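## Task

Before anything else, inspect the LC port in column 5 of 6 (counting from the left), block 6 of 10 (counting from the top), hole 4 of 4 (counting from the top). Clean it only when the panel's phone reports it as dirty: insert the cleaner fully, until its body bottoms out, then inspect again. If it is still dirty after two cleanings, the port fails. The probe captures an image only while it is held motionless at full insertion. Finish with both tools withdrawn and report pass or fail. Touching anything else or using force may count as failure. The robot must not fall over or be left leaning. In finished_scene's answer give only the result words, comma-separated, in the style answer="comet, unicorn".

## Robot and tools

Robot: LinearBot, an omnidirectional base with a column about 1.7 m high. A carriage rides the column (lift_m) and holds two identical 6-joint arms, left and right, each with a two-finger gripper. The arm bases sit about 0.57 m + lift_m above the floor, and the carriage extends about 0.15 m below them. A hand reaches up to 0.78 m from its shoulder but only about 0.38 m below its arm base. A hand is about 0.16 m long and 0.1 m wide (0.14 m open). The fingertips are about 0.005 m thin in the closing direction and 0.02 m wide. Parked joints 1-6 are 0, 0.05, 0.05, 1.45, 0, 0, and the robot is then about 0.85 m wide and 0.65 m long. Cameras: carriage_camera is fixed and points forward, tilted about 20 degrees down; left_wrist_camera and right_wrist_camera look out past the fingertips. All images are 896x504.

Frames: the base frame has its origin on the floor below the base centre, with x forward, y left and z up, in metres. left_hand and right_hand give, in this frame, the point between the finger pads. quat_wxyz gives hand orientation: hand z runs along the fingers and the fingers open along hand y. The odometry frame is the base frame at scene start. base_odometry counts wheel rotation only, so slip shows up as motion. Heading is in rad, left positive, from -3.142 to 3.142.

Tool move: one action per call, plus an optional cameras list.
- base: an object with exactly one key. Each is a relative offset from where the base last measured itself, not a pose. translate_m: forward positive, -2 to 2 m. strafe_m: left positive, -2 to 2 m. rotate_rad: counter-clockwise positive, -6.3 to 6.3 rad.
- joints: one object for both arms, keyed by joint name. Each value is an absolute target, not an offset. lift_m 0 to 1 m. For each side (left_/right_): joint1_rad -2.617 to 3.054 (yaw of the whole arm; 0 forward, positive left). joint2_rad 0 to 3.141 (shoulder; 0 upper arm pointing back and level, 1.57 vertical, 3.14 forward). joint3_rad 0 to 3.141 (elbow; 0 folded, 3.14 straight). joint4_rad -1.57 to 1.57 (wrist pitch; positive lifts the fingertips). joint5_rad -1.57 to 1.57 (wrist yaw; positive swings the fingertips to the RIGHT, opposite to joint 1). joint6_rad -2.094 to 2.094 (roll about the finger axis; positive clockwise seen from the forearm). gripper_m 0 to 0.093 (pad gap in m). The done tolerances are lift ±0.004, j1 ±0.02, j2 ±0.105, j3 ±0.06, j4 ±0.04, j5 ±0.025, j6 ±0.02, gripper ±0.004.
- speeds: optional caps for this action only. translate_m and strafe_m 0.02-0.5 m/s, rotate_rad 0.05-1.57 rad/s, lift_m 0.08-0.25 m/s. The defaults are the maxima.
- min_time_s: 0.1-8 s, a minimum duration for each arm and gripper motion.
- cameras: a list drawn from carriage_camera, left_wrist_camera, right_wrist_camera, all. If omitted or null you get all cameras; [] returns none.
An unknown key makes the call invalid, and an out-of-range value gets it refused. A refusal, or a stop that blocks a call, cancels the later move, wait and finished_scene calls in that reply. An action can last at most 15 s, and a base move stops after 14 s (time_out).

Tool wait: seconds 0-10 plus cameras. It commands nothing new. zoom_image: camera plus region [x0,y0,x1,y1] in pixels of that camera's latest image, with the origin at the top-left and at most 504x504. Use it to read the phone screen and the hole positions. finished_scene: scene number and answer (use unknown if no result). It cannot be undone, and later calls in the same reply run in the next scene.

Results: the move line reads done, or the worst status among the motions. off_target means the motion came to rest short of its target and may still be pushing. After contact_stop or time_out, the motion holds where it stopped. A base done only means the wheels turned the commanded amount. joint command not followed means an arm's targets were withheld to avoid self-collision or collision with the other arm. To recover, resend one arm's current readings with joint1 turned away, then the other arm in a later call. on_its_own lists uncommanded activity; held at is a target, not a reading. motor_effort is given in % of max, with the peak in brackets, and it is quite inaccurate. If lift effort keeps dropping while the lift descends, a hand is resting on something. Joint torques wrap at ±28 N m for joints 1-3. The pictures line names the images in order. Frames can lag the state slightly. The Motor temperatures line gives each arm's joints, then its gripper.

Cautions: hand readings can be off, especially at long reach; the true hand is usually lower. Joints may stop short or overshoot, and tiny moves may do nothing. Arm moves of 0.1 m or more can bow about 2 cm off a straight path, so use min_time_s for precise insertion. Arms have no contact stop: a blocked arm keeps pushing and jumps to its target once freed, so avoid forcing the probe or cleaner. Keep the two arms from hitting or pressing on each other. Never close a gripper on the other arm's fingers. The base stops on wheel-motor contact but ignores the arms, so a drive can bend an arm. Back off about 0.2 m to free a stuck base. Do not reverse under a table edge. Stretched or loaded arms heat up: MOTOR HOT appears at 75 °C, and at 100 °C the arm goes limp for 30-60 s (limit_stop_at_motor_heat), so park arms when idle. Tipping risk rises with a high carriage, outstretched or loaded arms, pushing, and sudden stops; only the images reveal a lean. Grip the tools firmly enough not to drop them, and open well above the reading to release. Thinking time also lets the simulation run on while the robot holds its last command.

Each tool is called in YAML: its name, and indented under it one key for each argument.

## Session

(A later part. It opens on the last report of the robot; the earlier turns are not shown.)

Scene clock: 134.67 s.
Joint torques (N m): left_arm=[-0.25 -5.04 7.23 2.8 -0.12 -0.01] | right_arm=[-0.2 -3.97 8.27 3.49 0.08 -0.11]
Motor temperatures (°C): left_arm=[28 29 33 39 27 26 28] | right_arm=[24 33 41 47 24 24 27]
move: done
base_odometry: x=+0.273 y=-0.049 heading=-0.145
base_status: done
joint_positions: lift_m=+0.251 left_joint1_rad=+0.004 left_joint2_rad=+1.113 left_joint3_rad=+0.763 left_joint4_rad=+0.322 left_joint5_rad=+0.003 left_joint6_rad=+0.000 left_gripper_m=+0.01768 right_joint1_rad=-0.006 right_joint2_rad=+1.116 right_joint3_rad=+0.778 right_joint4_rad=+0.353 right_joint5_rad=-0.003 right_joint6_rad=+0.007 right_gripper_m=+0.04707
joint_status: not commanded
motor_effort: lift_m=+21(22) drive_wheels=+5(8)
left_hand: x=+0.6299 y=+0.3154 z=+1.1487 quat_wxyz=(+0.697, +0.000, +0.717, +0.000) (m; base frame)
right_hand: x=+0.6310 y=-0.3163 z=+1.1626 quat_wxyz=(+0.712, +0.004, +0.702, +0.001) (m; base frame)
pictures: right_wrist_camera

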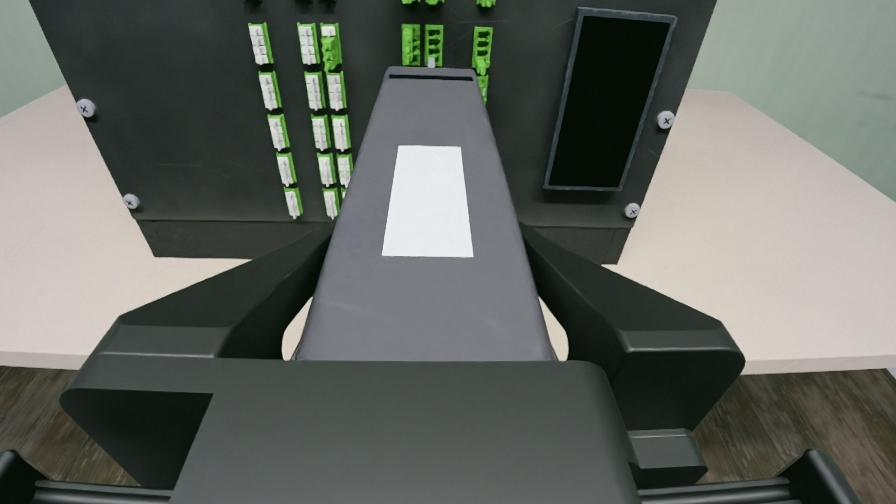

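move:
  joints: {"lift_m": 0.249}
  cameras: []

move:
  base: {"translate_m": 0.004}
  speeds: {"translate_m": 0.02}
  cameras: ["right_wrist_camera"]

zoom_image:
  camera: "right_wrist_camera"
  region: [410, 10, 466, 74]

Scene clock: 135.20 s.
Joint torques (N m): left_arm=[-0.17 -5.37 7.27 2.81 -0.09 0.08] | right_arm=[-0.27 -4.01 8.23 3.47 0.06 -0.11]
Motor temperatures (°C): left_arm=[28 29 32 39 27 26 28] | right_arm=[24 33 41 47 24 24 27]
move: done
base_odometry: x=+0.273 y=-0.049 heading=-0.145
base_status: not commanded
joint_positions: lift_m=+0.249 left_joint1_rad=+0.004 left_joint2_rad=+1.113 left_joint3_rad=+0.763 left_joint4_rad=+0.322 left_joint5_rad=+0.003 left_joint6_rad=+0.000 left_gripper_m=+0.01768 right_joint1_rad=-0.006 right_joint2_rad=+1.116 right_joint3_rad=+0.778 right_joint4_rad=+0.355 right_joint5_rad=-0.003 right_joint6_rad=+0.007 right_gripper_m=+0.04707
joint_status: all done
motor_effort: lift_m=+21(22) drive_wheels=+5(5)
left_hand: x=+0.6299 y=+0.3154 z=+1.1473 quat_wxyz=(+0.697, +0.000, +0.717, +0.000) (m; base frame)
right_hand: x=+0.6309 y=-0.3163 z=+1.1617 quat_wxyz=(+0.713, +0.004, +0.701, +0.001) (m; base frame)
pictures: none
No camera images: "cameras" was empty.

Scene clock: 135.80 s.
Joint torques (N m): left_arm=[-0.13 -5.3 7.28 2.82 -0.1 0.01] | right_arm=[-0.2 -2.51 8.31 3.7 0.05 -0.12]
Motor temperatures (°C): left_arm=[28 29 32 39 27 26 28] | right_arm=[24 33 41 47 24 24 27]
move: done
base_odometry: x=+0.277 y=-0.049 heading=-0.144
base_status: done
joint_positions: lift_m=+0.249 left_joint1_rad=+0.004 left_joint2_rad=+1.113 left_joint3_rad=+0.763 left_joint4_rad=+0.322 left_joint5_rad=+0.003 left_joint6_rad=+0.000 left_gripper_m=+0.01768 right_joint1_rad=-0.006 right_joint2_rad=+1.101 right_joint3_rad=+0.778 right_joint4_rad=+0.336 right_joint5_rad=-0.003 right_joint6_rad=+0.007 right_gripper_m=+0.04707
joint_status: not commanded
motor_effort: lift_m=+21(21) drive_wheels=+7(10)
left_hand: x=+0.6299 y=+0.3154 z=+1.1474 quat_wxyz=(+0.697, +0.000, +0.717, +0.000) (m; base frame)
right_hand: x=+0.6278 y=-0.3163 z=+1.1625 quat_wxyz=(+0.712, +0.004, +0.703, +0.001) (m; base frame)
pictures: right_wrist_camera

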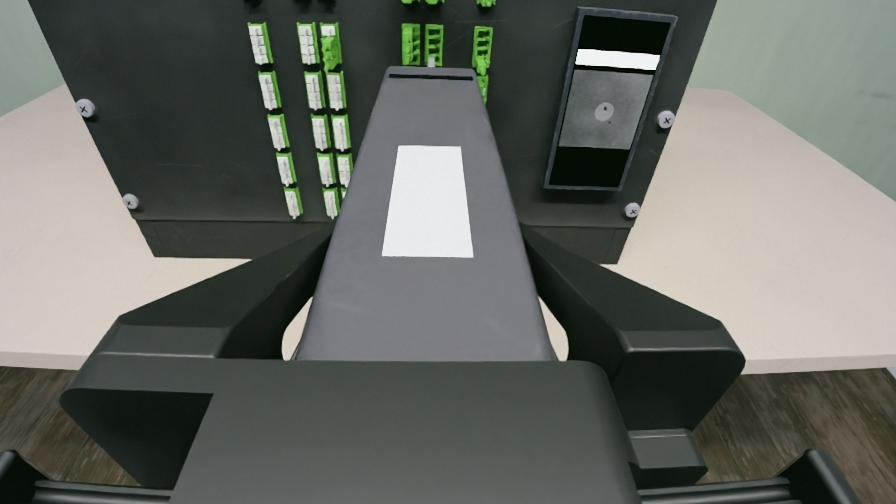

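Scaled by 7.875.

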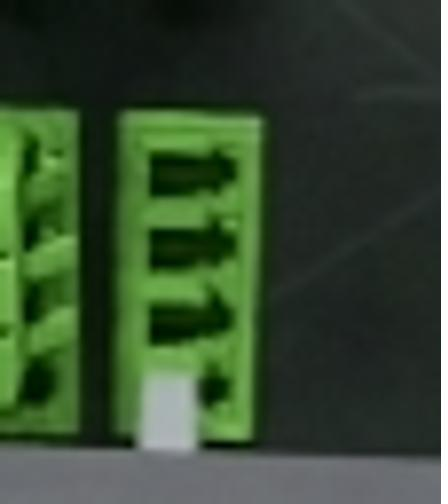

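Picture on the phone.

wait:
  seconds: 1
  cameras: ["right_wrist_camera"]

zoom_image:
  camera: "right_wrist_camera"
  region: [540, 0, 680, 200]

zoom_image:
  camera: "right_wrist_camera"
  region: [570, 45, 665, 75]

zoom_image:
  camera: "right_wrist_camera"
  region: [555, 65, 660, 155]

Scene clock: 136.93 s.
Joint torques (N m): left_arm=[-0.23 -5.3 7.32 2.8 -0.06 -0.04] | right_arm=[-0.17 -2.48 8.29 3.69 0.05 -0.12]
Motor temperatures (°C): left_arm=[28 29 32 39 27 26 28] | right_arm=[24 33 41 47 24 24 27]
base_odometry: x=+0.277 y=-0.049 heading=-0.144
base_status: done
joint_positions: lift_m=+0.249 left_joint1_rad=+0.004 left_joint2_rad=+1.113 left_joint3_rad=+0.763 left_joint4_rad=+0.322 left_joint5_rad=+0.003 left_joint6_rad=+0.000 left_gripper_m=+0.01768 right_joint1_rad=-0.006 right_joint2_rad=+1.101 right_joint3_rad=+0.778 right_joint4_rad=+0.336 right_joint5_rad=-0.003 right_joint6_rad=+0.007 right_gripper_m=+0.04707
joint_status: not commanded
motor_effort: lift_m=+21(21) drive_wheels=+7(10)
left_hand: x=+0.6299 y=+0.3154 z=+1.1474 quat_wxyz=(+0.697, +0.000, +0.717, +0.000) (m; base frame)
right_hand: x=+0.6278 y=-0.3163 z=+1.1625 quat_wxyz=(+0.712, +0.004, +0.703, +0.001) (m; base frame)
wait: 1.00 s; at rest by 0.13 s
pictures: right_wrist_camera

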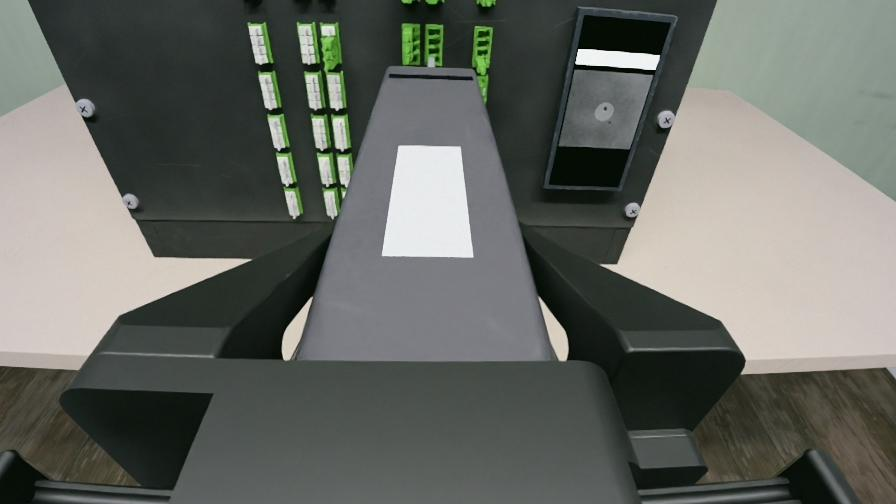

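Scaled by 2.520.

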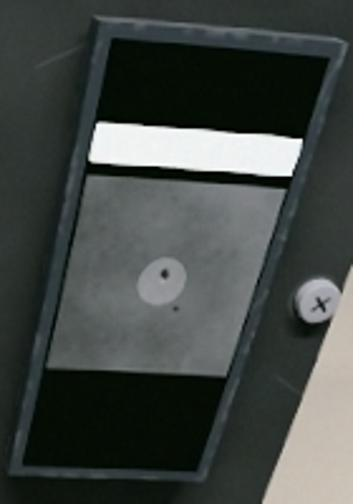

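Scaled by 5.305.

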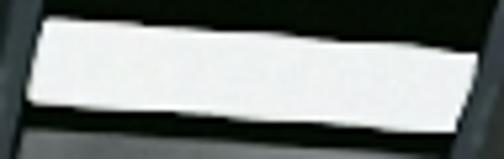

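Scaled by 4.800.

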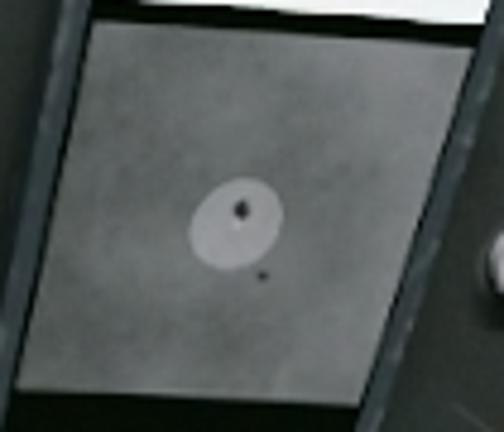

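zoom_image:
  camera: "right_wrist_camera"
  region: [572, 45, 620, 72]

zoom_image:
  camera: "right_wrist_camera"
  region: [590, 98, 618, 128]

move:
  cameras: ["carriage_camera"]

zoom_image:
  camera: "carriage_camera"
  region: [530, 160, 620, 240]

Scaled by 10.500.

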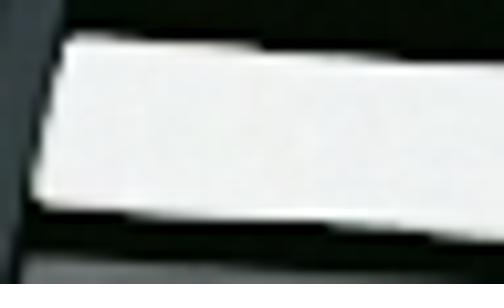

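Scaled by 16.800.

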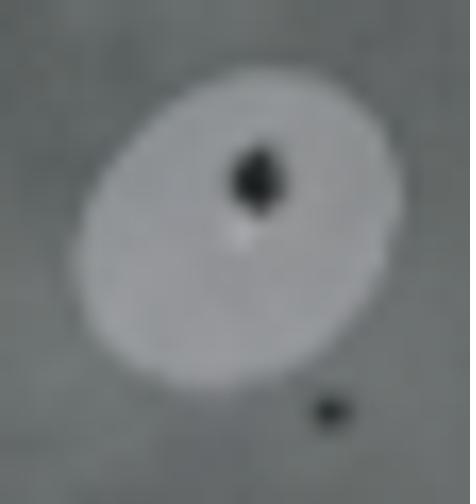

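Scene clock: 137.10 s.
Joint torques (N m): left_arm=[-0.17 -5.08 7.13 2.84 -0.11 0.01] | right_arm=[-0.2 -2.48 8.24 3.68 0.05 -0.12]
Motor temperatures (°C): left_arm=[28 29 32 39 27 26 28] | right_arm=[24 33 41 47 24 24 27]
base_odometry: x=+0.277 y=-0.049 heading=-0.144
base_status: done
joint_positions: lift_m=+0.249 left_joint1_rad=+0.004 left_joint2_rad=+1.113 left_joint3_rad=+0.763 left_joint4_rad=+0.322 left_joint5_rad=+0.003 left_joint6_rad=+0.000 left_gripper_m=+0.01768 right_joint1_rad=-0.006 right_joint2_rad=+1.101 right_joint3_rad=+0.778 right_joint4_rad=+0.336 right_joint5_rad=-0.003 right_joint6_rad=+0.007 right_gripper_m=+0.04707
joint_status: not commanded
motor_effort: lift_m=+21(21) drive_wheels=+7(10)
left_hand: x=+0.6299 y=+0.3154 z=+1.1474 quat_wxyz=(+0.697, +0.000, +0.717, +0.000) (m; base frame)
right_hand: x=+0.6278 y=-0.3163 z=+1.1625 quat_wxyz=(+0.712, +0.004, +0.703, +0.001) (m; base frame)
pictures: carriage_camera

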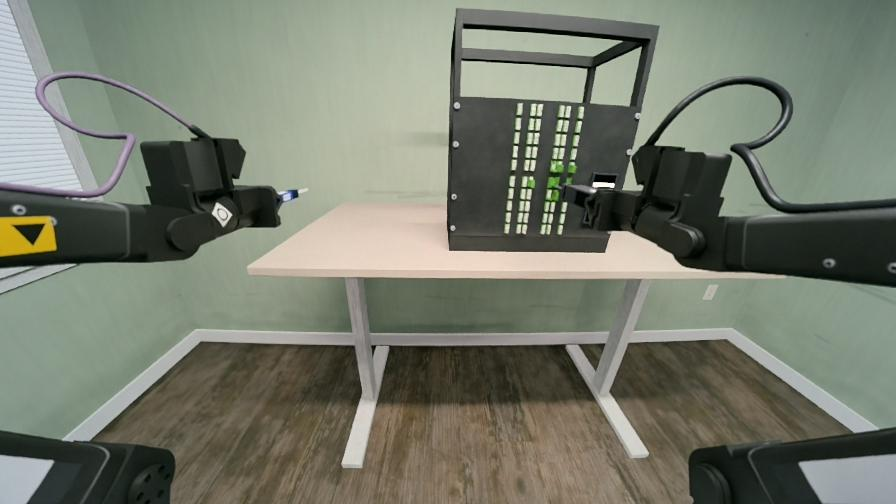

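Scaled by 5.600.

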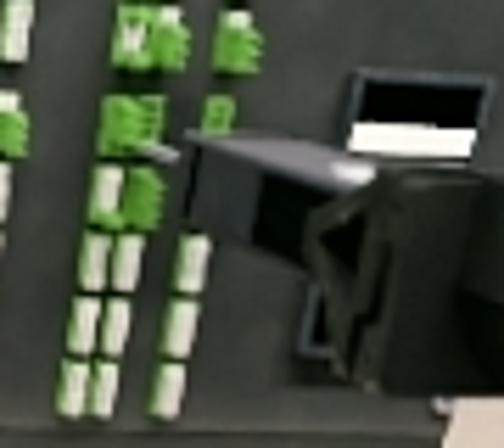

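move:
  base: {"translate_m": -0.004}
  speeds: {"translate_m": 0.02}
  cameras: []

move:
  base: {"translate_m": -0.05}
  speeds: {"translate_m": 0.04}

zoom_image:
  camera: "right_wrist_camera"
  region: [370, 0, 680, 200]

zoom_image:
  camera: "carriage_camera"
  region: [530, 140, 620, 240]

Scene clock: 137.83 s.
Joint torques (N m): left_arm=[-0.31 -5.39 6.9 2.85 -0.12 0.03] | right_arm=[-0.09 -4.11 8.24 3.47 0.04 -0.12]
Motor temperatures (°C): left_arm=[28 29 32 39 27 26 28] | right_arm=[24 33 41 47 24 24 27]
move: done
base_odometry: x=+0.273 y=-0.049 heading=-0.144
base_status: done
joint_positions: lift_m=+0.249 left_joint1_rad=+0.004 left_joint2_rad=+1.113 left_joint3_rad=+0.763 left_joint4_rad=+0.322 left_joint5_rad=+0.003 left_joint6_rad=+0.000 left_gripper_m=+0.01768 right_joint1_rad=-0.006 right_joint2_rad=+1.117 right_joint3_rad=+0.778 right_joint4_rad=+0.356 right_joint5_rad=-0.001 right_joint6_rad=+0.007 right_gripper_m=+0.04707
joint_status: not commanded
motor_effort: lift_m=+21(21) drive_wheels=+1(6)
left_hand: x=+0.6299 y=+0.3154 z=+1.1474 quat_wxyz=(+0.697, +0.000, +0.717, +0.000) (m; base frame)
right_hand: x=+0.6311 y=-0.3167 z=+1.1616 quat_wxyz=(+0.713, +0.004, +0.701, +0.000) (m; base frame)
pictures: none
No camera images: "cameras" was empty.

Scene clock: 139.57 s.
Joint torques (N m): left_arm=[-0.14 -5.3 7.12 2.79 -0.12 0.03] | right_arm=[-0.21 -4.37 8.21 3.42 0.03 -0.11]
Motor temperatures (°C): left_arm=[28 29 32 39 27 26 28] | right_arm=[24 33 41 47 24 24 27]
move: done
base_odometry: x=+0.224 y=-0.041 heading=-0.145
base_status: done
joint_positions: lift_m=+0.249 left_joint1_rad=+0.004 left_joint2_rad=+1.113 left_joint3_rad=+0.763 left_joint4_rad=+0.322 left_joint5_rad=+0.003 left_joint6_rad=+0.000 left_gripper_m=+0.01768 right_joint1_rad=-0.006 right_joint2_rad=+1.119 right_joint3_rad=+0.778 right_joint4_rad=+0.360 right_joint5_rad=-0.001 right_joint6_rad=+0.007 right_gripper_m=+0.04707
joint_status: not commanded
motor_effort: lift_m=+21(21) drive_wheels=-3(10)
left_hand: x=+0.6299 y=+0.3154 z=+1.1474 quat_wxyz=(+0.697, +0.000, +0.717, +0.000) (m; base frame)
right_hand: x=+0.6317 y=-0.3167 z=+1.1615 quat_wxyz=(+0.714, +0.004, +0.701, +0.000) (m; base frame)
pictures: carriage_camera, left_wrist_camera, right_wrist_camera

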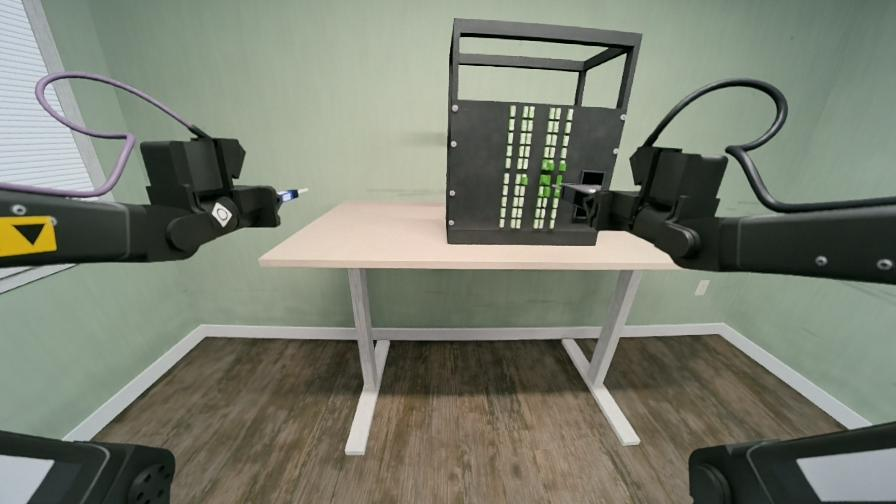

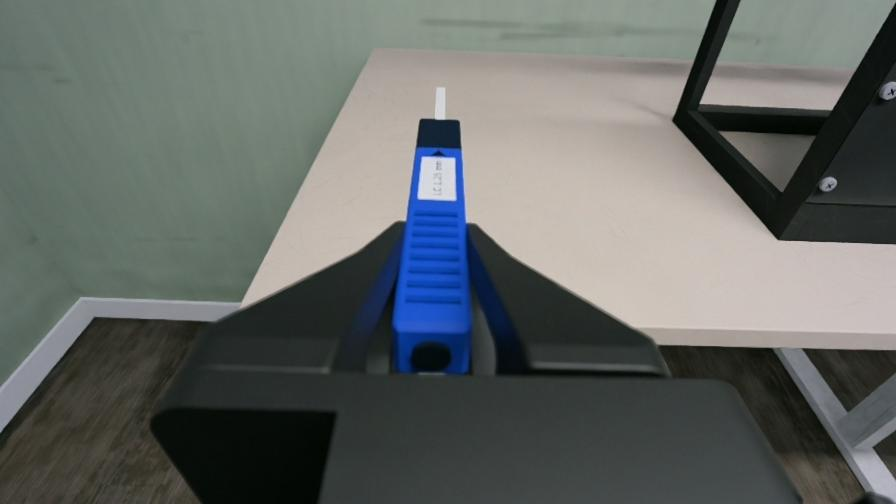

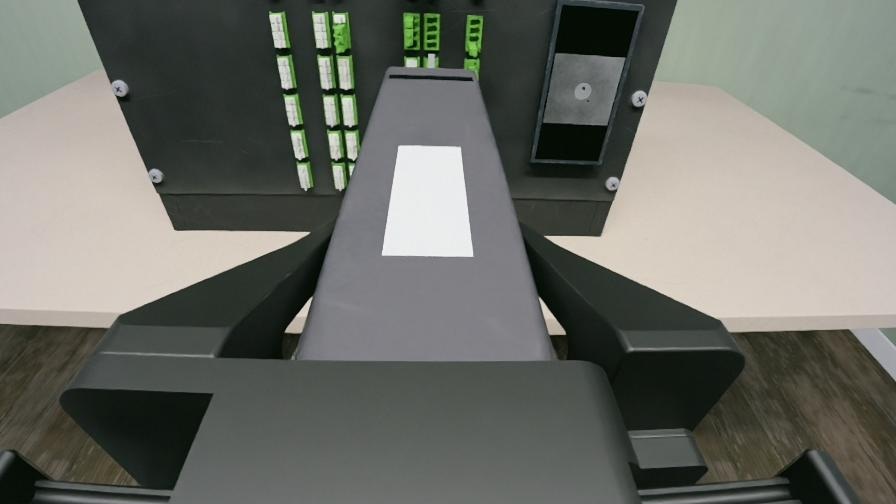

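Scaled by 1.626.

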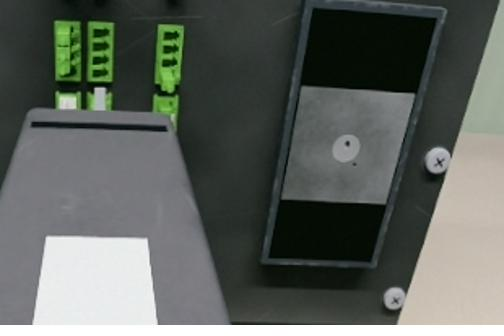

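Scaled by 5.040.

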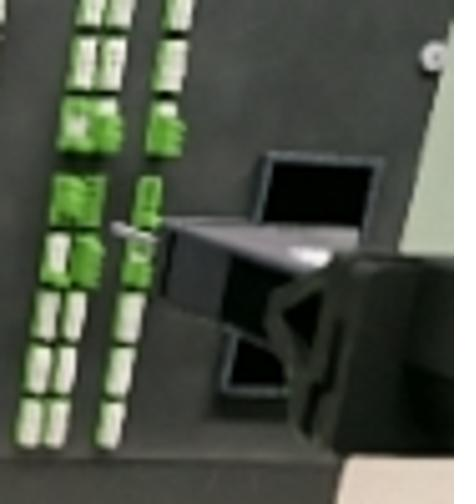

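move:
  base: {"translate_m": -0.05}
  joints: {"left_joint4_rad": 0.385, "lift_m": 0.258}
  speeds: {"translate_m": 0.1}
  cameras: []

move:
  base: {"strafe_m": -0.632}
  speeds: {"strafe_m": 0.25}

zoom_image:
  camera: "left_wrist_camera"
  region: [380, 0, 500, 160]

Scene clock: 141.03 s.
Joint torques (N m): left_arm=[-0.01 -5.15 7.1 2.95 -0.1 0.01] | right_arm=[-0.21 -4.79 8.23 3.32 0.03 -0.12]
Motor temperatures (°C): left_arm=[28 30 32 39 27 26 28] | right_arm=[24 33 41 47 24 24 27]
move: done
base_odometry: x=+0.175 y=-0.034 heading=-0.145
base_status: done
joint_positions: lift_m=+0.258 left_joint1_rad=+0.004 left_joint2_rad=+1.113 left_joint3_rad=+0.763 left_joint4_rad=+0.360 left_joint5_rad=+0.003 left_joint6_rad=+0.000 left_gripper_m=+0.01768 right_joint1_rad=-0.006 right_joint2_rad=+1.123 right_joint3_rad=+0.778 right_joint4_rad=+0.368 right_joint5_rad=-0.001 right_joint6_rad=+0.007 right_gripper_m=+0.04707
joint_status: all done
motor_effort: lift_m=+25(30) drive_wheels=-2(11)
left_hand: x=+0.6300 y=+0.3154 z=+1.1653 quat_wxyz=(+0.711, +0.000, +0.703, +0.000) (m; base frame)
right_hand: x=+0.6325 y=-0.3167 z=+1.1706 quat_wxyz=(+0.715, +0.004, +0.699, +0.000) (m; base frame)
pictures: none
No camera images: "cameras" was empty.

Scene clock: 144.87 s.
Joint torques (N m): left_arm=[-0.12 -5.27 7.12 2.85 -0.08 0.02] | right_arm=[-0.25 -4.72 8.18 3.3 0.02 -0.12]
Motor temperatures (°C): left_arm=[28 30 32 39 27 26 28] | right_arm=[24 33 41 47 24 24 27]
move: done
base_odometry: x=+0.083 y=-0.659 heading=-0.145
base_status: done
joint_positions: lift_m=+0.258 left_joint1_rad=+0.004 left_joint2_rad=+1.113 left_joint3_rad=+0.763 left_joint4_rad=+0.362 left_joint5_rad=+0.001 left_joint6_rad=+0.000 left_gripper_m=+0.01768 right_joint1_rad=-0.006 right_joint2_rad=+1.123 right_joint3_rad=+0.778 right_joint4_rad=+0.368 right_joint5_rad=+0.000 right_joint6_rad=+0.007 right_gripper_m=+0.04707
joint_status: not commanded
motor_effort: lift_m=+24(25) drive_wheels=-2(10)
left_hand: x=+0.6299 y=+0.3159 z=+1.1656 quat_wxyz=(+0.711, -0.001, +0.703, +0.001) (m; base frame)
right_hand: x=+0.6325 y=-0.3167 z=+1.1706 quat_wxyz=(+0.715, +0.005, +0.699, +0.000) (m; base frame)
pictures: carriage_camera, left_wrist_camera, right_wrist_camera

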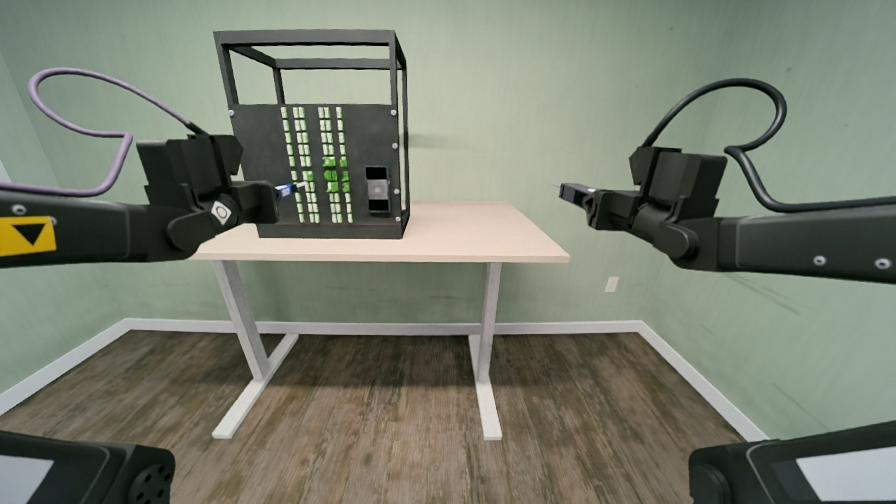

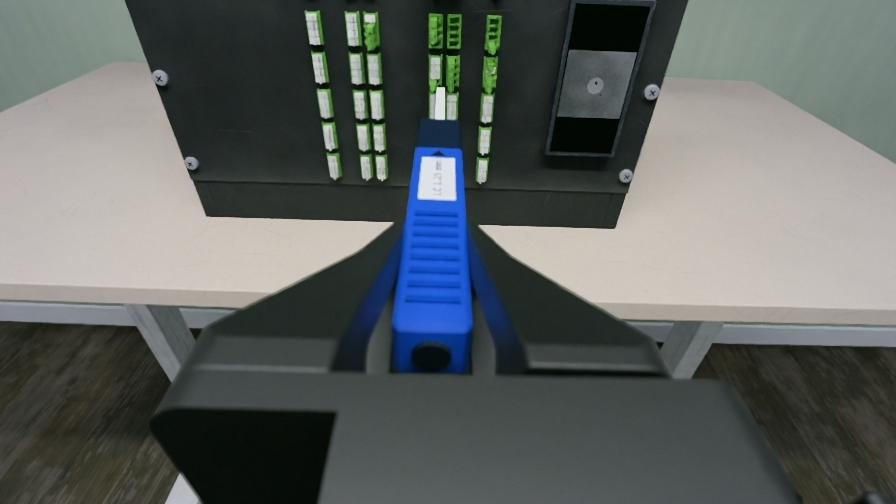

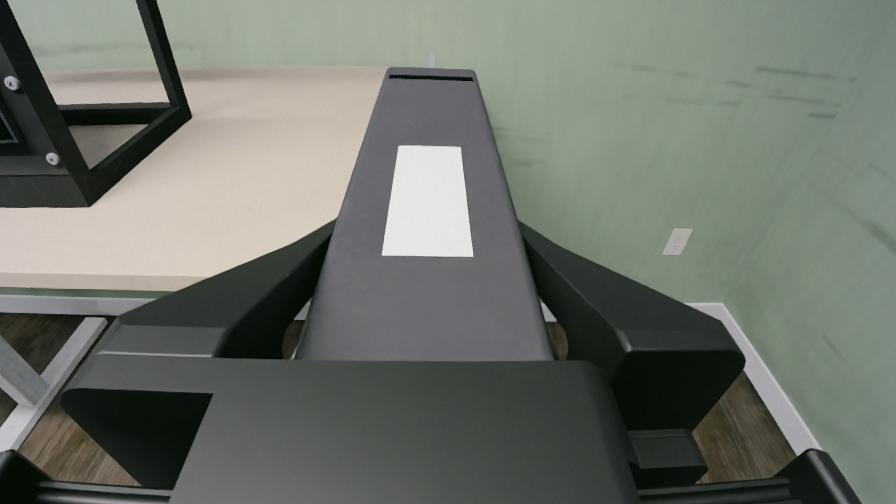

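Scaled by 3.150.

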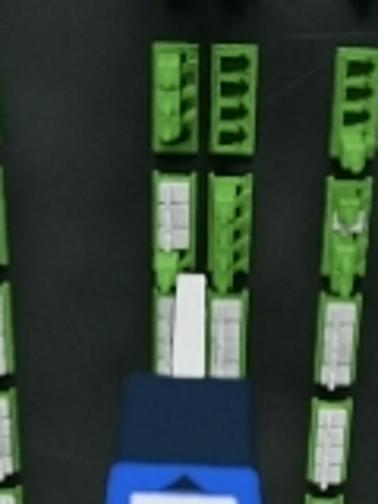

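zoom_image:
  camera: "left_wrist_camera"
  region: [140, 60, 220, 180]

zoom_image:
  camera: "left_wrist_camera"
  region: [600, 70, 680, 190]

zoom_image:
  camera: "left_wrist_camera"
  region: [380, 80, 500, 380]

zoom_image:
  camera: "left_wrist_camera"
  region: [410, 80, 470, 140]

Scaled by 4.200.

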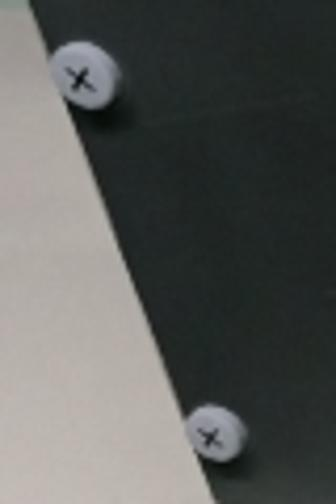

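Scaled by 4.200.

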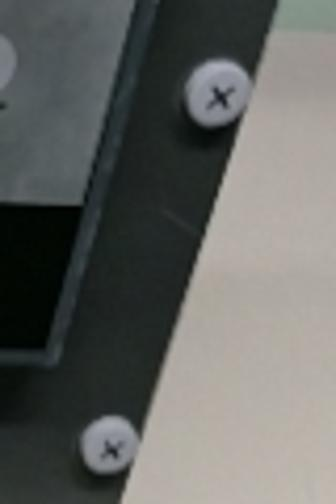

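Scaled by 1.680.

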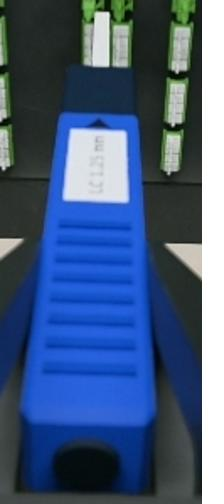

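Scaled by 8.400.

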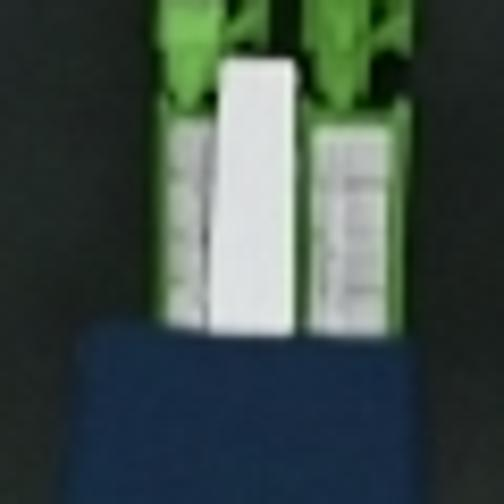

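move:
  base: {"rotate_rad": -0.014}
  joints: {"left_joint4_rad": 0.325}
  speeds: {"rotate_rad": 0.05}
  cameras: []

move:
  base: {"strafe_m": 0.007}
  speeds: {"strafe_m": 0.05}
  cameras: []

move:
  base: {"translate_m": 0.1}
  speeds: {"translate_m": 0.1}
  cameras: []

wait:
  seconds: 0.5
  cameras: ["left_wrist_camera"]

zoom_image:
  camera: "left_wrist_camera"
  region: [400, 0, 500, 130]

Scene clock: 146.90 s.
Joint torques (N m): left_arm=[-0.21 -5.27 7.02 2.62 -0.08 0] | right_arm=[-0.23 -4.72 8.21 3.31 0.02 -0.11]
Motor temperatures (°C): left_arm=[28 30 32 39 27 26 28] | right_arm=[24 33 41 48 24 24 27]
move: done
base_odometry: x=+0.083 y=-0.659 heading=-0.157
base_status: done
joint_positions: lift_m=+0.258 left_joint1_rad=+0.004 left_joint2_rad=+1.113 left_joint3_rad=+0.763 left_joint4_rad=+0.331 left_joint5_rad=+0.001 left_joint6_rad=+0.000 left_gripper_m=+0.01768 right_joint1_rad=-0.006 right_joint2_rad=+1.123 right_joint3_rad=+0.778 right_joint4_rad=+0.369 right_joint5_rad=-0.001 right_joint6_rad=+0.007 right_gripper_m=+0.04707
joint_status: all done
motor_effort: lift_m=+25(25) drive_wheels=-9(10)
left_hand: x=+0.6299 y=+0.3158 z=+1.1580 quat_wxyz=(+0.700, -0.001, +0.714, +0.001) (m; base frame)
right_hand: x=+0.6325 y=-0.3165 z=+1.1708 quat_wxyz=(+0.715, +0.004, +0.699, +0.001) (m; base frame)
pictures: none
No camera images: "cameras" was empty.

Scene clock: 147.60 s.
Joint torques (N m): left_arm=[-0.03 -5.27 7.12 2.64 -0.06 0.03] | right_arm=[-0.32 -4.7 8.25 3.31 0.04 -0.12]
Motor temperatures (°C): left_arm=[28 30 32 40 27 26 28] | right_arm=[24 33 41 48 24 24 27]
move: done
base_odometry: x=+0.084 y=-0.652 heading=-0.156
base_status: done
joint_positions: lift_m=+0.258 left_joint1_rad=+0.004 left_joint2_rad=+1.113 left_joint3_rad=+0.763 left_joint4_rad=+0.327 left_joint5_rad=-0.001 left_joint6_rad=+0.000 left_gripper_m=+0.01768 right_joint1_rad=-0.005 right_joint2_rad=+1.123 right_joint3_rad=+0.778 right_joint4_rad=+0.369 right_joint5_rad=-0.001 right_joint6_rad=+0.007 right_gripper_m=+0.04707
joint_status: not commanded
motor_effort: lift_m=+24(25) drive_wheels=-8(15)
left_hand: x=+0.6299 y=+0.3159 z=+1.1570 quat_wxyz=(+0.699, -0.002, +0.715, +0.002) (m; base frame)
right_hand: x=+0.6325 y=-0.3160 z=+1.1708 quat_wxyz=(+0.715, +0.004, +0.699, +0.001) (m; base frame)
pictures: none
No camera images: "cameras" was empty.

Scene clock: 149.30 s.
Joint torques (N m): left_arm=[-0.29 -5.24 7.25 2.66 -0.07 0.02] | right_arm=[-0.32 -4.7 8.28 3.33 0.04 -0.11]
Motor temperatures (°C): left_arm=[28 30 32 40 27 26 28] | right_arm=[24 33 41 48 24 24 27]
move: done
base_odometry: x=+0.183 y=-0.668 heading=-0.157
base_status: done
joint_positions: lift_m=+0.258 left_joint1_rad=+0.004 left_joint2_rad=+1.112 left_joint3_rad=+0.763 left_joint4_rad=+0.324 left_joint5_rad=-0.001 left_joint6_rad=+0.000 left_gripper_m=+0.01768 right_joint1_rad=-0.005 right_joint2_rad=+1.123 right_joint3_rad=+0.778 right_joint4_rad=+0.369 right_joint5_rad=-0.001 right_joint6_rad=+0.007 right_gripper_m=+0.04707
joint_status: not commanded
motor_effort: lift_m=+25(25) drive_wheels=-6(10)
left_hand: x=+0.6297 y=+0.3159 z=+1.1567 quat_wxyz=(+0.698, -0.002, +0.716, +0.002) (m; base frame)
right_hand: x=+0.6325 y=-0.3160 z=+1.1708 quat_wxyz=(+0.715, +0.004, +0.699, +0.001) (m; base frame)
pictures: none
No camera images: "cameras" was empty.

Scene clock: 149.80 s.
Joint torques (N m): left_arm=[-0.03 -5.2 7.28 2.66 -0.05 -0.01] | right_arm=[-0.32 -4.7 8.28 3.33 0.03 -0.11]
Motor temperatures (°C): left_arm=[28 30 32 40 27 26 28] | right_arm=[24 33 41 48 24 24 27]
base_odometry: x=+0.183 y=-0.668 heading=-0.157
base_status: done
joint_positions: lift_m=+0.258 left_joint1_rad=+0.004 left_joint2_rad=+1.112 left_joint3_rad=+0.763 left_joint4_rad=+0.324 left_joint5_rad=-0.001 left_joint6_rad=+0.000 left_gripper_m=+0.01768 right_joint1_rad=-0.005 right_joint2_rad=+1.123 right_joint3_rad=+0.778 right_joint4_rad=+0.369 right_joint5_rad=-0.001 right_joint6_rad=+0.007 right_gripper_m=+0.04707
joint_status: not commanded
motor_effort: lift_m=+24(25) drive_wheels=-6(10)
left_hand: x=+0.6297 y=+0.3159 z=+1.1567 quat_wxyz=(+0.698, -0.002, +0.716, +0.002) (m; base frame)
right_hand: x=+0.6325 y=-0.3160 z=+1.1708 quat_wxyz=(+0.715, +0.004, +0.699, +0.001) (m; base frame)
wait: 0.50 s; at rest by 0.27 s
pictures: left_wrist_camera

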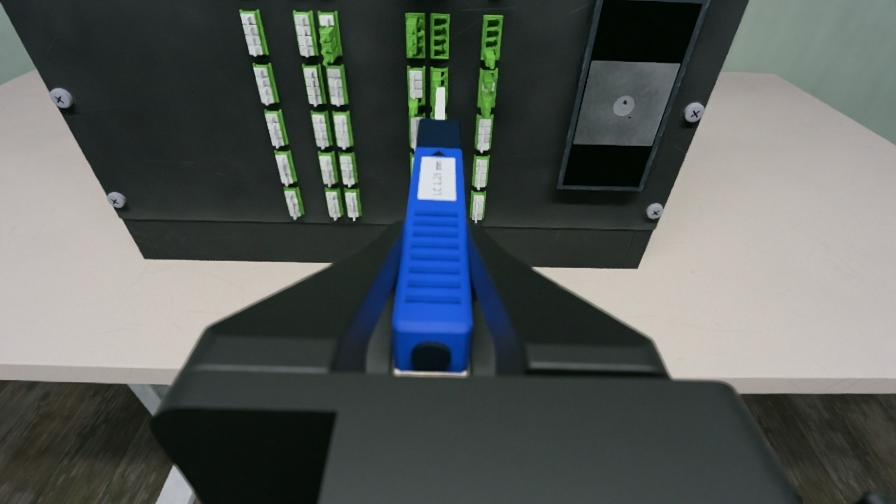

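Scaled by 3.877.

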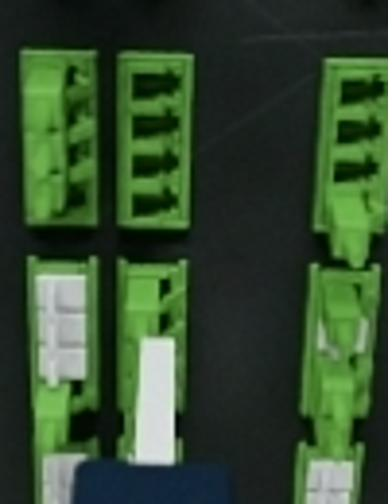

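move:
  base: {"strafe_m": 0.0025}
  joints: {"left_joint4_rad": 0.334, "lift_m": 0.265}
  speeds: {"strafe_m": 0.03}
  cameras: []

move:
  base: {"translate_m": 0.022}
  speeds: {"translate_m": 0.05}
  cameras: []

wait:
  seconds: 0.5
  cameras: ["left_wrist_camera"]

zoom_image:
  camera: "left_wrist_camera"
  region: [400, 20, 480, 120]

Scene clock: 150.87 s.
Joint torques (N m): left_arm=[0.09 -5.33 7.17 2.76 -0.06 0.04] | right_arm=[-0.27 -4.53 8.23 3.29 0.01 -0.12]
Motor temperatures (°C): left_arm=[28 30 32 40 27 26 28] | right_arm=[24 33 42 48 24 24 27]
move: done
base_odometry: x=+0.183 y=-0.666 heading=-0.158
base_status: done
joint_positions: lift_m=+0.265 left_joint1_rad=+0.002 left_joint2_rad=+1.112 left_joint3_rad=+0.763 left_joint4_rad=+0.327 left_joint5_rad=-0.001 left_joint6_rad=+0.000 left_gripper_m=+0.01768 right_joint1_rad=-0.006 right_joint2_rad=+1.123 right_joint3_rad=+0.778 right_joint4_rad=+0.371 right_joint5_rad=+0.000 right_joint6_rad=+0.007 right_gripper_m=+0.04707
joint_status: all done
motor_effort: lift_m=+25(30) drive_wheels=+5(6)
left_hand: x=+0.6297 y=+0.3151 z=+1.1643 quat_wxyz=(+0.699, -0.001, +0.715, +0.001) (m; base frame)
right_hand: x=+0.6324 y=-0.3166 z=+1.1784 quat_wxyz=(+0.716, +0.004, +0.698, +0.000) (m; base frame)
pictures: none
No camera images: "cameras" was empty.

Scene clock: 151.80 s.
Joint torques (N m): left_arm=[-0.01 -5.26 7.05 2.73 -0.04 -0.02] | right_arm=[-0.29 -4.68 8.27 3.26 0.02 -0.12]
Motor temperatures (°C): left_arm=[28 30 32 40 27 26 28] | right_arm=[24 33 42 48 24 24 27]
move: done
base_odometry: x=+0.205 y=-0.669 heading=-0.158
base_status: done
joint_positions: lift_m=+0.265 left_joint1_rad=+0.002 left_joint2_rad=+1.112 left_joint3_rad=+0.763 left_joint4_rad=+0.327 left_joint5_rad=-0.001 left_joint6_rad=+0.000 left_gripper_m=+0.01768 right_joint1_rad=-0.006 right_joint2_rad=+1.123 right_joint3_rad=+0.778 right_joint4_rad=+0.372 right_joint5_rad=+0.001 right_joint6_rad=+0.007 right_gripper_m=+0.04707
joint_status: not commanded
motor_effort: lift_m=+24(25) drive_wheels=-1(12)
left_hand: x=+0.6297 y=+0.3151 z=+1.1643 quat_wxyz=(+0.699, -0.001, +0.715, +0.001) (m; base frame)
right_hand: x=+0.6324 y=-0.3167 z=+1.1785 quat_wxyz=(+0.716, +0.005, +0.698, +0.000) (m; base frame)
pictures: none
No camera images: "cameras" was empty.

Scene clock: 152.30 s.
Joint torques (N m): left_arm=[0.05 -5.15 7.19 2.78 -0.08 0.05] | right_arm=[-0.27 -4.68 8.24 3.29 0.02 -0.12]
Motor temperatures (°C): left_arm=[28 30 32 40 27 26 28] | right_arm=[24 33 42 48 24 24 27]
base_odometry: x=+0.205 y=-0.669 heading=-0.158
base_status: done
joint_positions: lift_m=+0.265 left_joint1_rad=+0.002 left_joint2_rad=+1.112 left_joint3_rad=+0.763 left_joint4_rad=+0.327 left_joint5_rad=-0.001 left_joint6_rad=+0.000 left_gripper_m=+0.01768 right_joint1_rad=-0.006 right_joint2_rad=+1.123 right_joint3_rad=+0.778 right_joint4_rad=+0.372 right_joint5_rad=+0.001 right_joint6_rad=+0.007 right_gripper_m=+0.04707
joint_status: not commanded
motor_effort: lift_m=+25(25) drive_wheels=-1(12)
left_hand: x=+0.6297 y=+0.3151 z=+1.1643 quat_wxyz=(+0.699, -0.001, +0.715, +0.001) (m; base frame)
right_hand: x=+0.6324 y=-0.3167 z=+1.1785 quat_wxyz=(+0.716, +0.005, +0.698, +0.000) (m; base frame)
wait: 0.50 s; at rest by 0.27 s
pictures: left_wrist_camera

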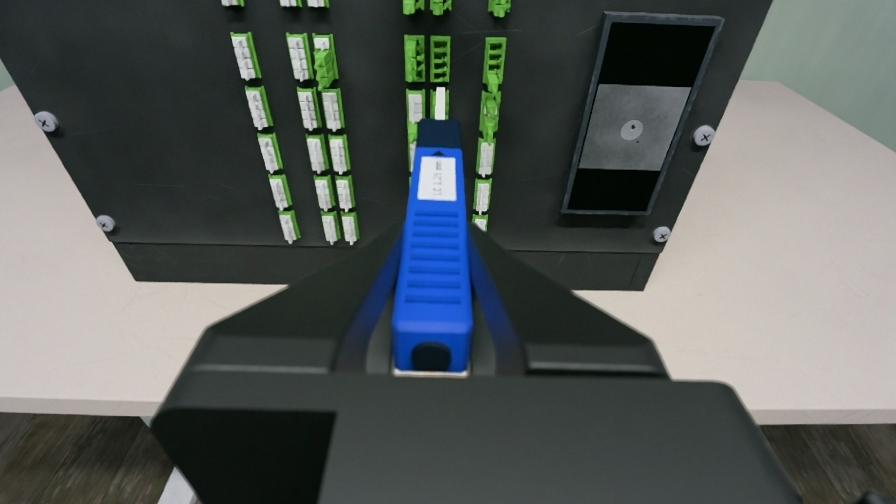

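Scaled by 5.040.

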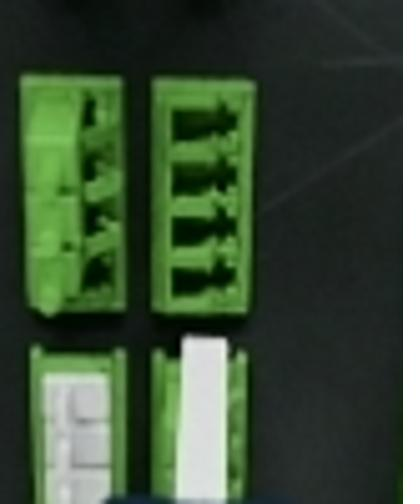

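move:
  base: {"strafe_m": 0.0028}
  speeds: {"strafe_m": 0.03}
  cameras: []

move:
  base: {"translate_m": 0.008}
  speeds: {"translate_m": 0.03}
  cameras: []

wait:
  seconds: 0.5
  cameras: ["left_wrist_camera"]

zoom_image:
  camera: "left_wrist_camera"
  region: [410, 40, 474, 120]

Scene clock: 153.20 s.
Joint torques (N m): left_arm=[0.1 -5.22 7.23 2.72 -0.08 0] | right_arm=[-0.34 -4.68 8.25 3.3 0.01 -0.11]
Motor temperatures (°C): left_arm=[28 30 32 40 27 26 28] | right_arm=[24 33 42 48 24 24 27]
move: done
base_odometry: x=+0.205 y=-0.667 heading=-0.158
base_status: done
joint_positions: lift_m=+0.265 left_joint1_rad=+0.002 left_joint2_rad=+1.112 left_joint3_rad=+0.763 left_joint4_rad=+0.327 left_joint5_rad=-0.001 left_joint6_rad=+0.000 left_gripper_m=+0.01768 right_joint1_rad=-0.006 right_joint2_rad=+1.123 right_joint3_rad=+0.778 right_joint4_rad=+0.372 right_joint5_rad=+0.001 right_joint6_rad=+0.007 right_gripper_m=+0.04707
joint_status: not commanded
motor_effort: lift_m=+25(25) drive_wheels=+6(8)
left_hand: x=+0.6297 y=+0.3151 z=+1.1643 quat_wxyz=(+0.699, -0.001, +0.715, +0.001) (m; base frame)
right_hand: x=+0.6324 y=-0.3167 z=+1.1785 quat_wxyz=(+0.716, +0.005, +0.698, +0.000) (m; base frame)
pictures: none
No camera images: "cameras" was empty.

Scene clock: 154.00 s.
Joint torques (N m): left_arm=[-0.16 -5.22 7.21 2.75 -0.05 -0.01] | right_arm=[-0.21 -4.77 8.28 3.29 0 -0.12]
Motor temperatures (°C): left_arm=[28 30 32 40 27 26 28] | right_arm=[24 33 42 48 24 24 27]
move: done
base_odometry: x=+0.213 y=-0.668 heading=-0.159
base_status: done
joint_positions: lift_m=+0.265 left_joint1_rad=+0.002 left_joint2_rad=+1.112 left_joint3_rad=+0.763 left_joint4_rad=+0.326 left_joint5_rad=+0.000 left_joint6_rad=+0.000 left_gripper_m=+0.01768 right_joint1_rad=-0.006 right_joint2_rad=+1.123 right_joint3_rad=+0.778 right_joint4_rad=+0.371 right_joint5_rad=+0.001 right_joint6_rad=+0.007 right_gripper_m=+0.04707
joint_status: not commanded
motor_effort: lift_m=+25(25) drive_wheels=+2(11)
left_hand: x=+0.6297 y=+0.3149 z=+1.1642 quat_wxyz=(+0.699, -0.001, +0.715, +0.001) (m; base frame)
right_hand: x=+0.6324 y=-0.3168 z=+1.1783 quat_wxyz=(+0.716, +0.005, +0.698, +0.000) (m; base frame)
pictures: none
No camera images: "cameras" was empty.

Scene clock: 154.50 s.
Joint torques (N m): left_arm=[-0.01 -5.04 6.99 2.72 -0.06 0.02] | right_arm=[-0.27 -4.67 8.21 3.29 0 -0.12]
Motor temperatures (°C): left_arm=[28 30 32 40 27 26 28] | right_arm=[24 33 42 48 24 24 27]
base_odometry: x=+0.213 y=-0.668 heading=-0.159
base_status: done
joint_positions: lift_m=+0.265 left_joint1_rad=+0.002 left_joint2_rad=+1.112 left_joint3_rad=+0.763 left_joint4_rad=+0.326 left_joint5_rad=+0.000 left_joint6_rad=+0.000 left_gripper_m=+0.01768 right_joint1_rad=-0.006 right_joint2_rad=+1.123 right_joint3_rad=+0.778 right_joint4_rad=+0.371 right_joint5_rad=+0.001 right_joint6_rad=+0.007 right_gripper_m=+0.04707
joint_status: not commanded
motor_effort: lift_m=+25(25) drive_wheels=+2(11)
left_hand: x=+0.6297 y=+0.3149 z=+1.1642 quat_wxyz=(+0.699, -0.001, +0.715, +0.001) (m; base frame)
right_hand: x=+0.6324 y=-0.3168 z=+1.1783 quat_wxyz=(+0.716, +0.005, +0.698, +0.000) (m; base frame)
wait: 0.50 s; at rest by 0.27 s
pictures: left_wrist_camera

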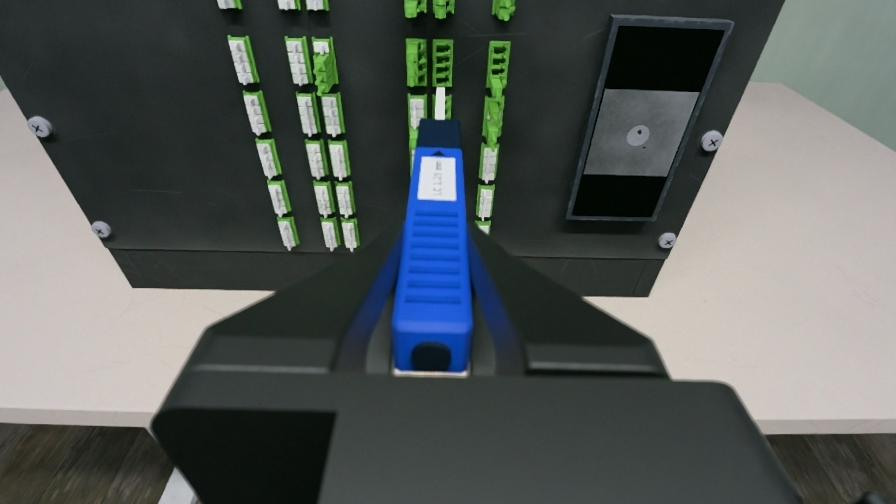

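Scaled by 6.300.

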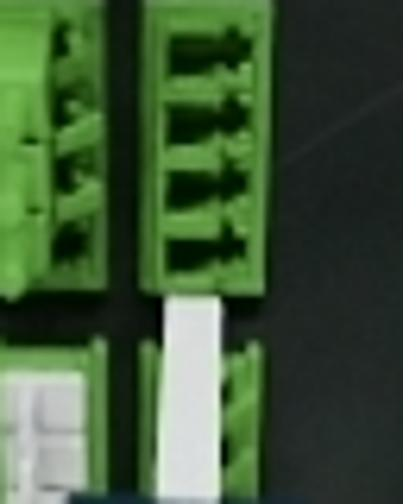

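move:
  base: {"translate_m": 0.010}
  speeds: {"translate_m": 0.03}
  cameras: []

wait:
  seconds: 0.5
  cameras: ["left_wrist_camera"]

zoom_image:
  camera: "left_wrist_camera"
  region: [410, 40, 474, 120]

Scene clock: 155.53 s.
Joint torques (N m): left_arm=[0.1 -5.33 7.15 2.75 -0.11 0.02] | right_arm=[-0.31 -4.72 8.24 3.32 0 -0.11]
Motor temperatures (°C): left_arm=[28 30 32 40 27 26 28] | right_arm=[24 33 42 48 24 24 27]
move: done
base_odometry: x=+0.223 y=-0.669 heading=-0.158
base_status: done
joint_positions: lift_m=+0.265 left_joint1_rad=+0.002 left_joint2_rad=+1.112 left_joint3_rad=+0.763 left_joint4_rad=+0.326 left_joint5_rad=+0.000 left_joint6_rad=+0.000 left_gripper_m=+0.01768 right_joint1_rad=-0.006 right_joint2_rad=+1.123 right_joint3_rad=+0.778 right_joint4_rad=+0.370 right_joint5_rad=+0.001 right_joint6_rad=+0.007 right_gripper_m=+0.04707
joint_status: not commanded
motor_effort: lift_m=+24(25) drive_wheels=+4(11)
left_hand: x=+0.6297 y=+0.3149 z=+1.1642 quat_wxyz=(+0.699, -0.001, +0.715, +0.001) (m; base frame)
right_hand: x=+0.6324 y=-0.3168 z=+1.1781 quat_wxyz=(+0.716, +0.005, +0.698, +0.000) (m; base frame)
pictures: none
No camera images: "cameras" was empty.

Scene clock: 156.03 s.
Joint torques (N m): left_arm=[0.05 -5.03 7.19 2.74 -0.09 0] | right_arm=[-0.24 -4.64 8.25 3.32 -0.01 -0.12]
Motor temperatures (°C): left_arm=[28 30 32 40 27 26 28] | right_arm=[24 33 42 48 24 24 27]
base_odometry: x=+0.223 y=-0.669 heading=-0.158
base_status: done
joint_positions: lift_m=+0.265 left_joint1_rad=+0.002 left_joint2_rad=+1.112 left_joint3_rad=+0.763 left_joint4_rad=+0.326 left_joint5_rad=+0.000 left_joint6_rad=+0.000 left_gripper_m=+0.01768 right_joint1_rad=-0.006 right_joint2_rad=+1.123 right_joint3_rad=+0.778 right_joint4_rad=+0.370 right_joint5_rad=+0.001 right_joint6_rad=+0.007 right_gripper_m=+0.04707
joint_status: not commanded
motor_effort: lift_m=+25(25) drive_wheels=+4(11)
left_hand: x=+0.6297 y=+0.3149 z=+1.1642 quat_wxyz=(+0.699, -0.001, +0.715, +0.001) (m; base frame)
right_hand: x=+0.6324 y=-0.3168 z=+1.1781 quat_wxyz=(+0.716, +0.005, +0.698, +0.000) (m; base frame)
wait: 0.50 s; at rest by 0.27 s
pictures: left_wrist_camera

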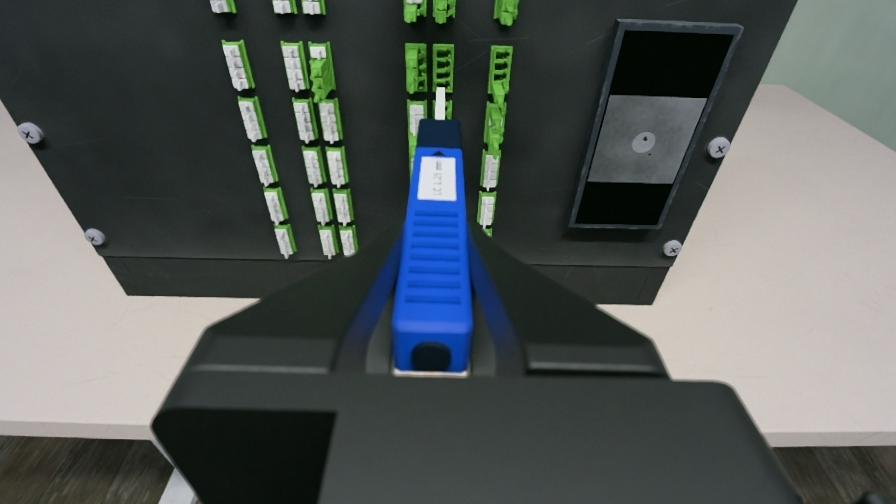

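Scaled by 6.300.

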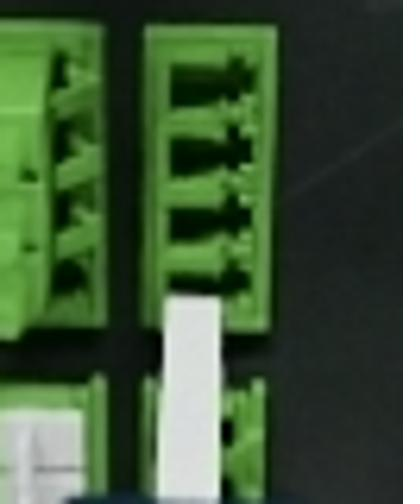

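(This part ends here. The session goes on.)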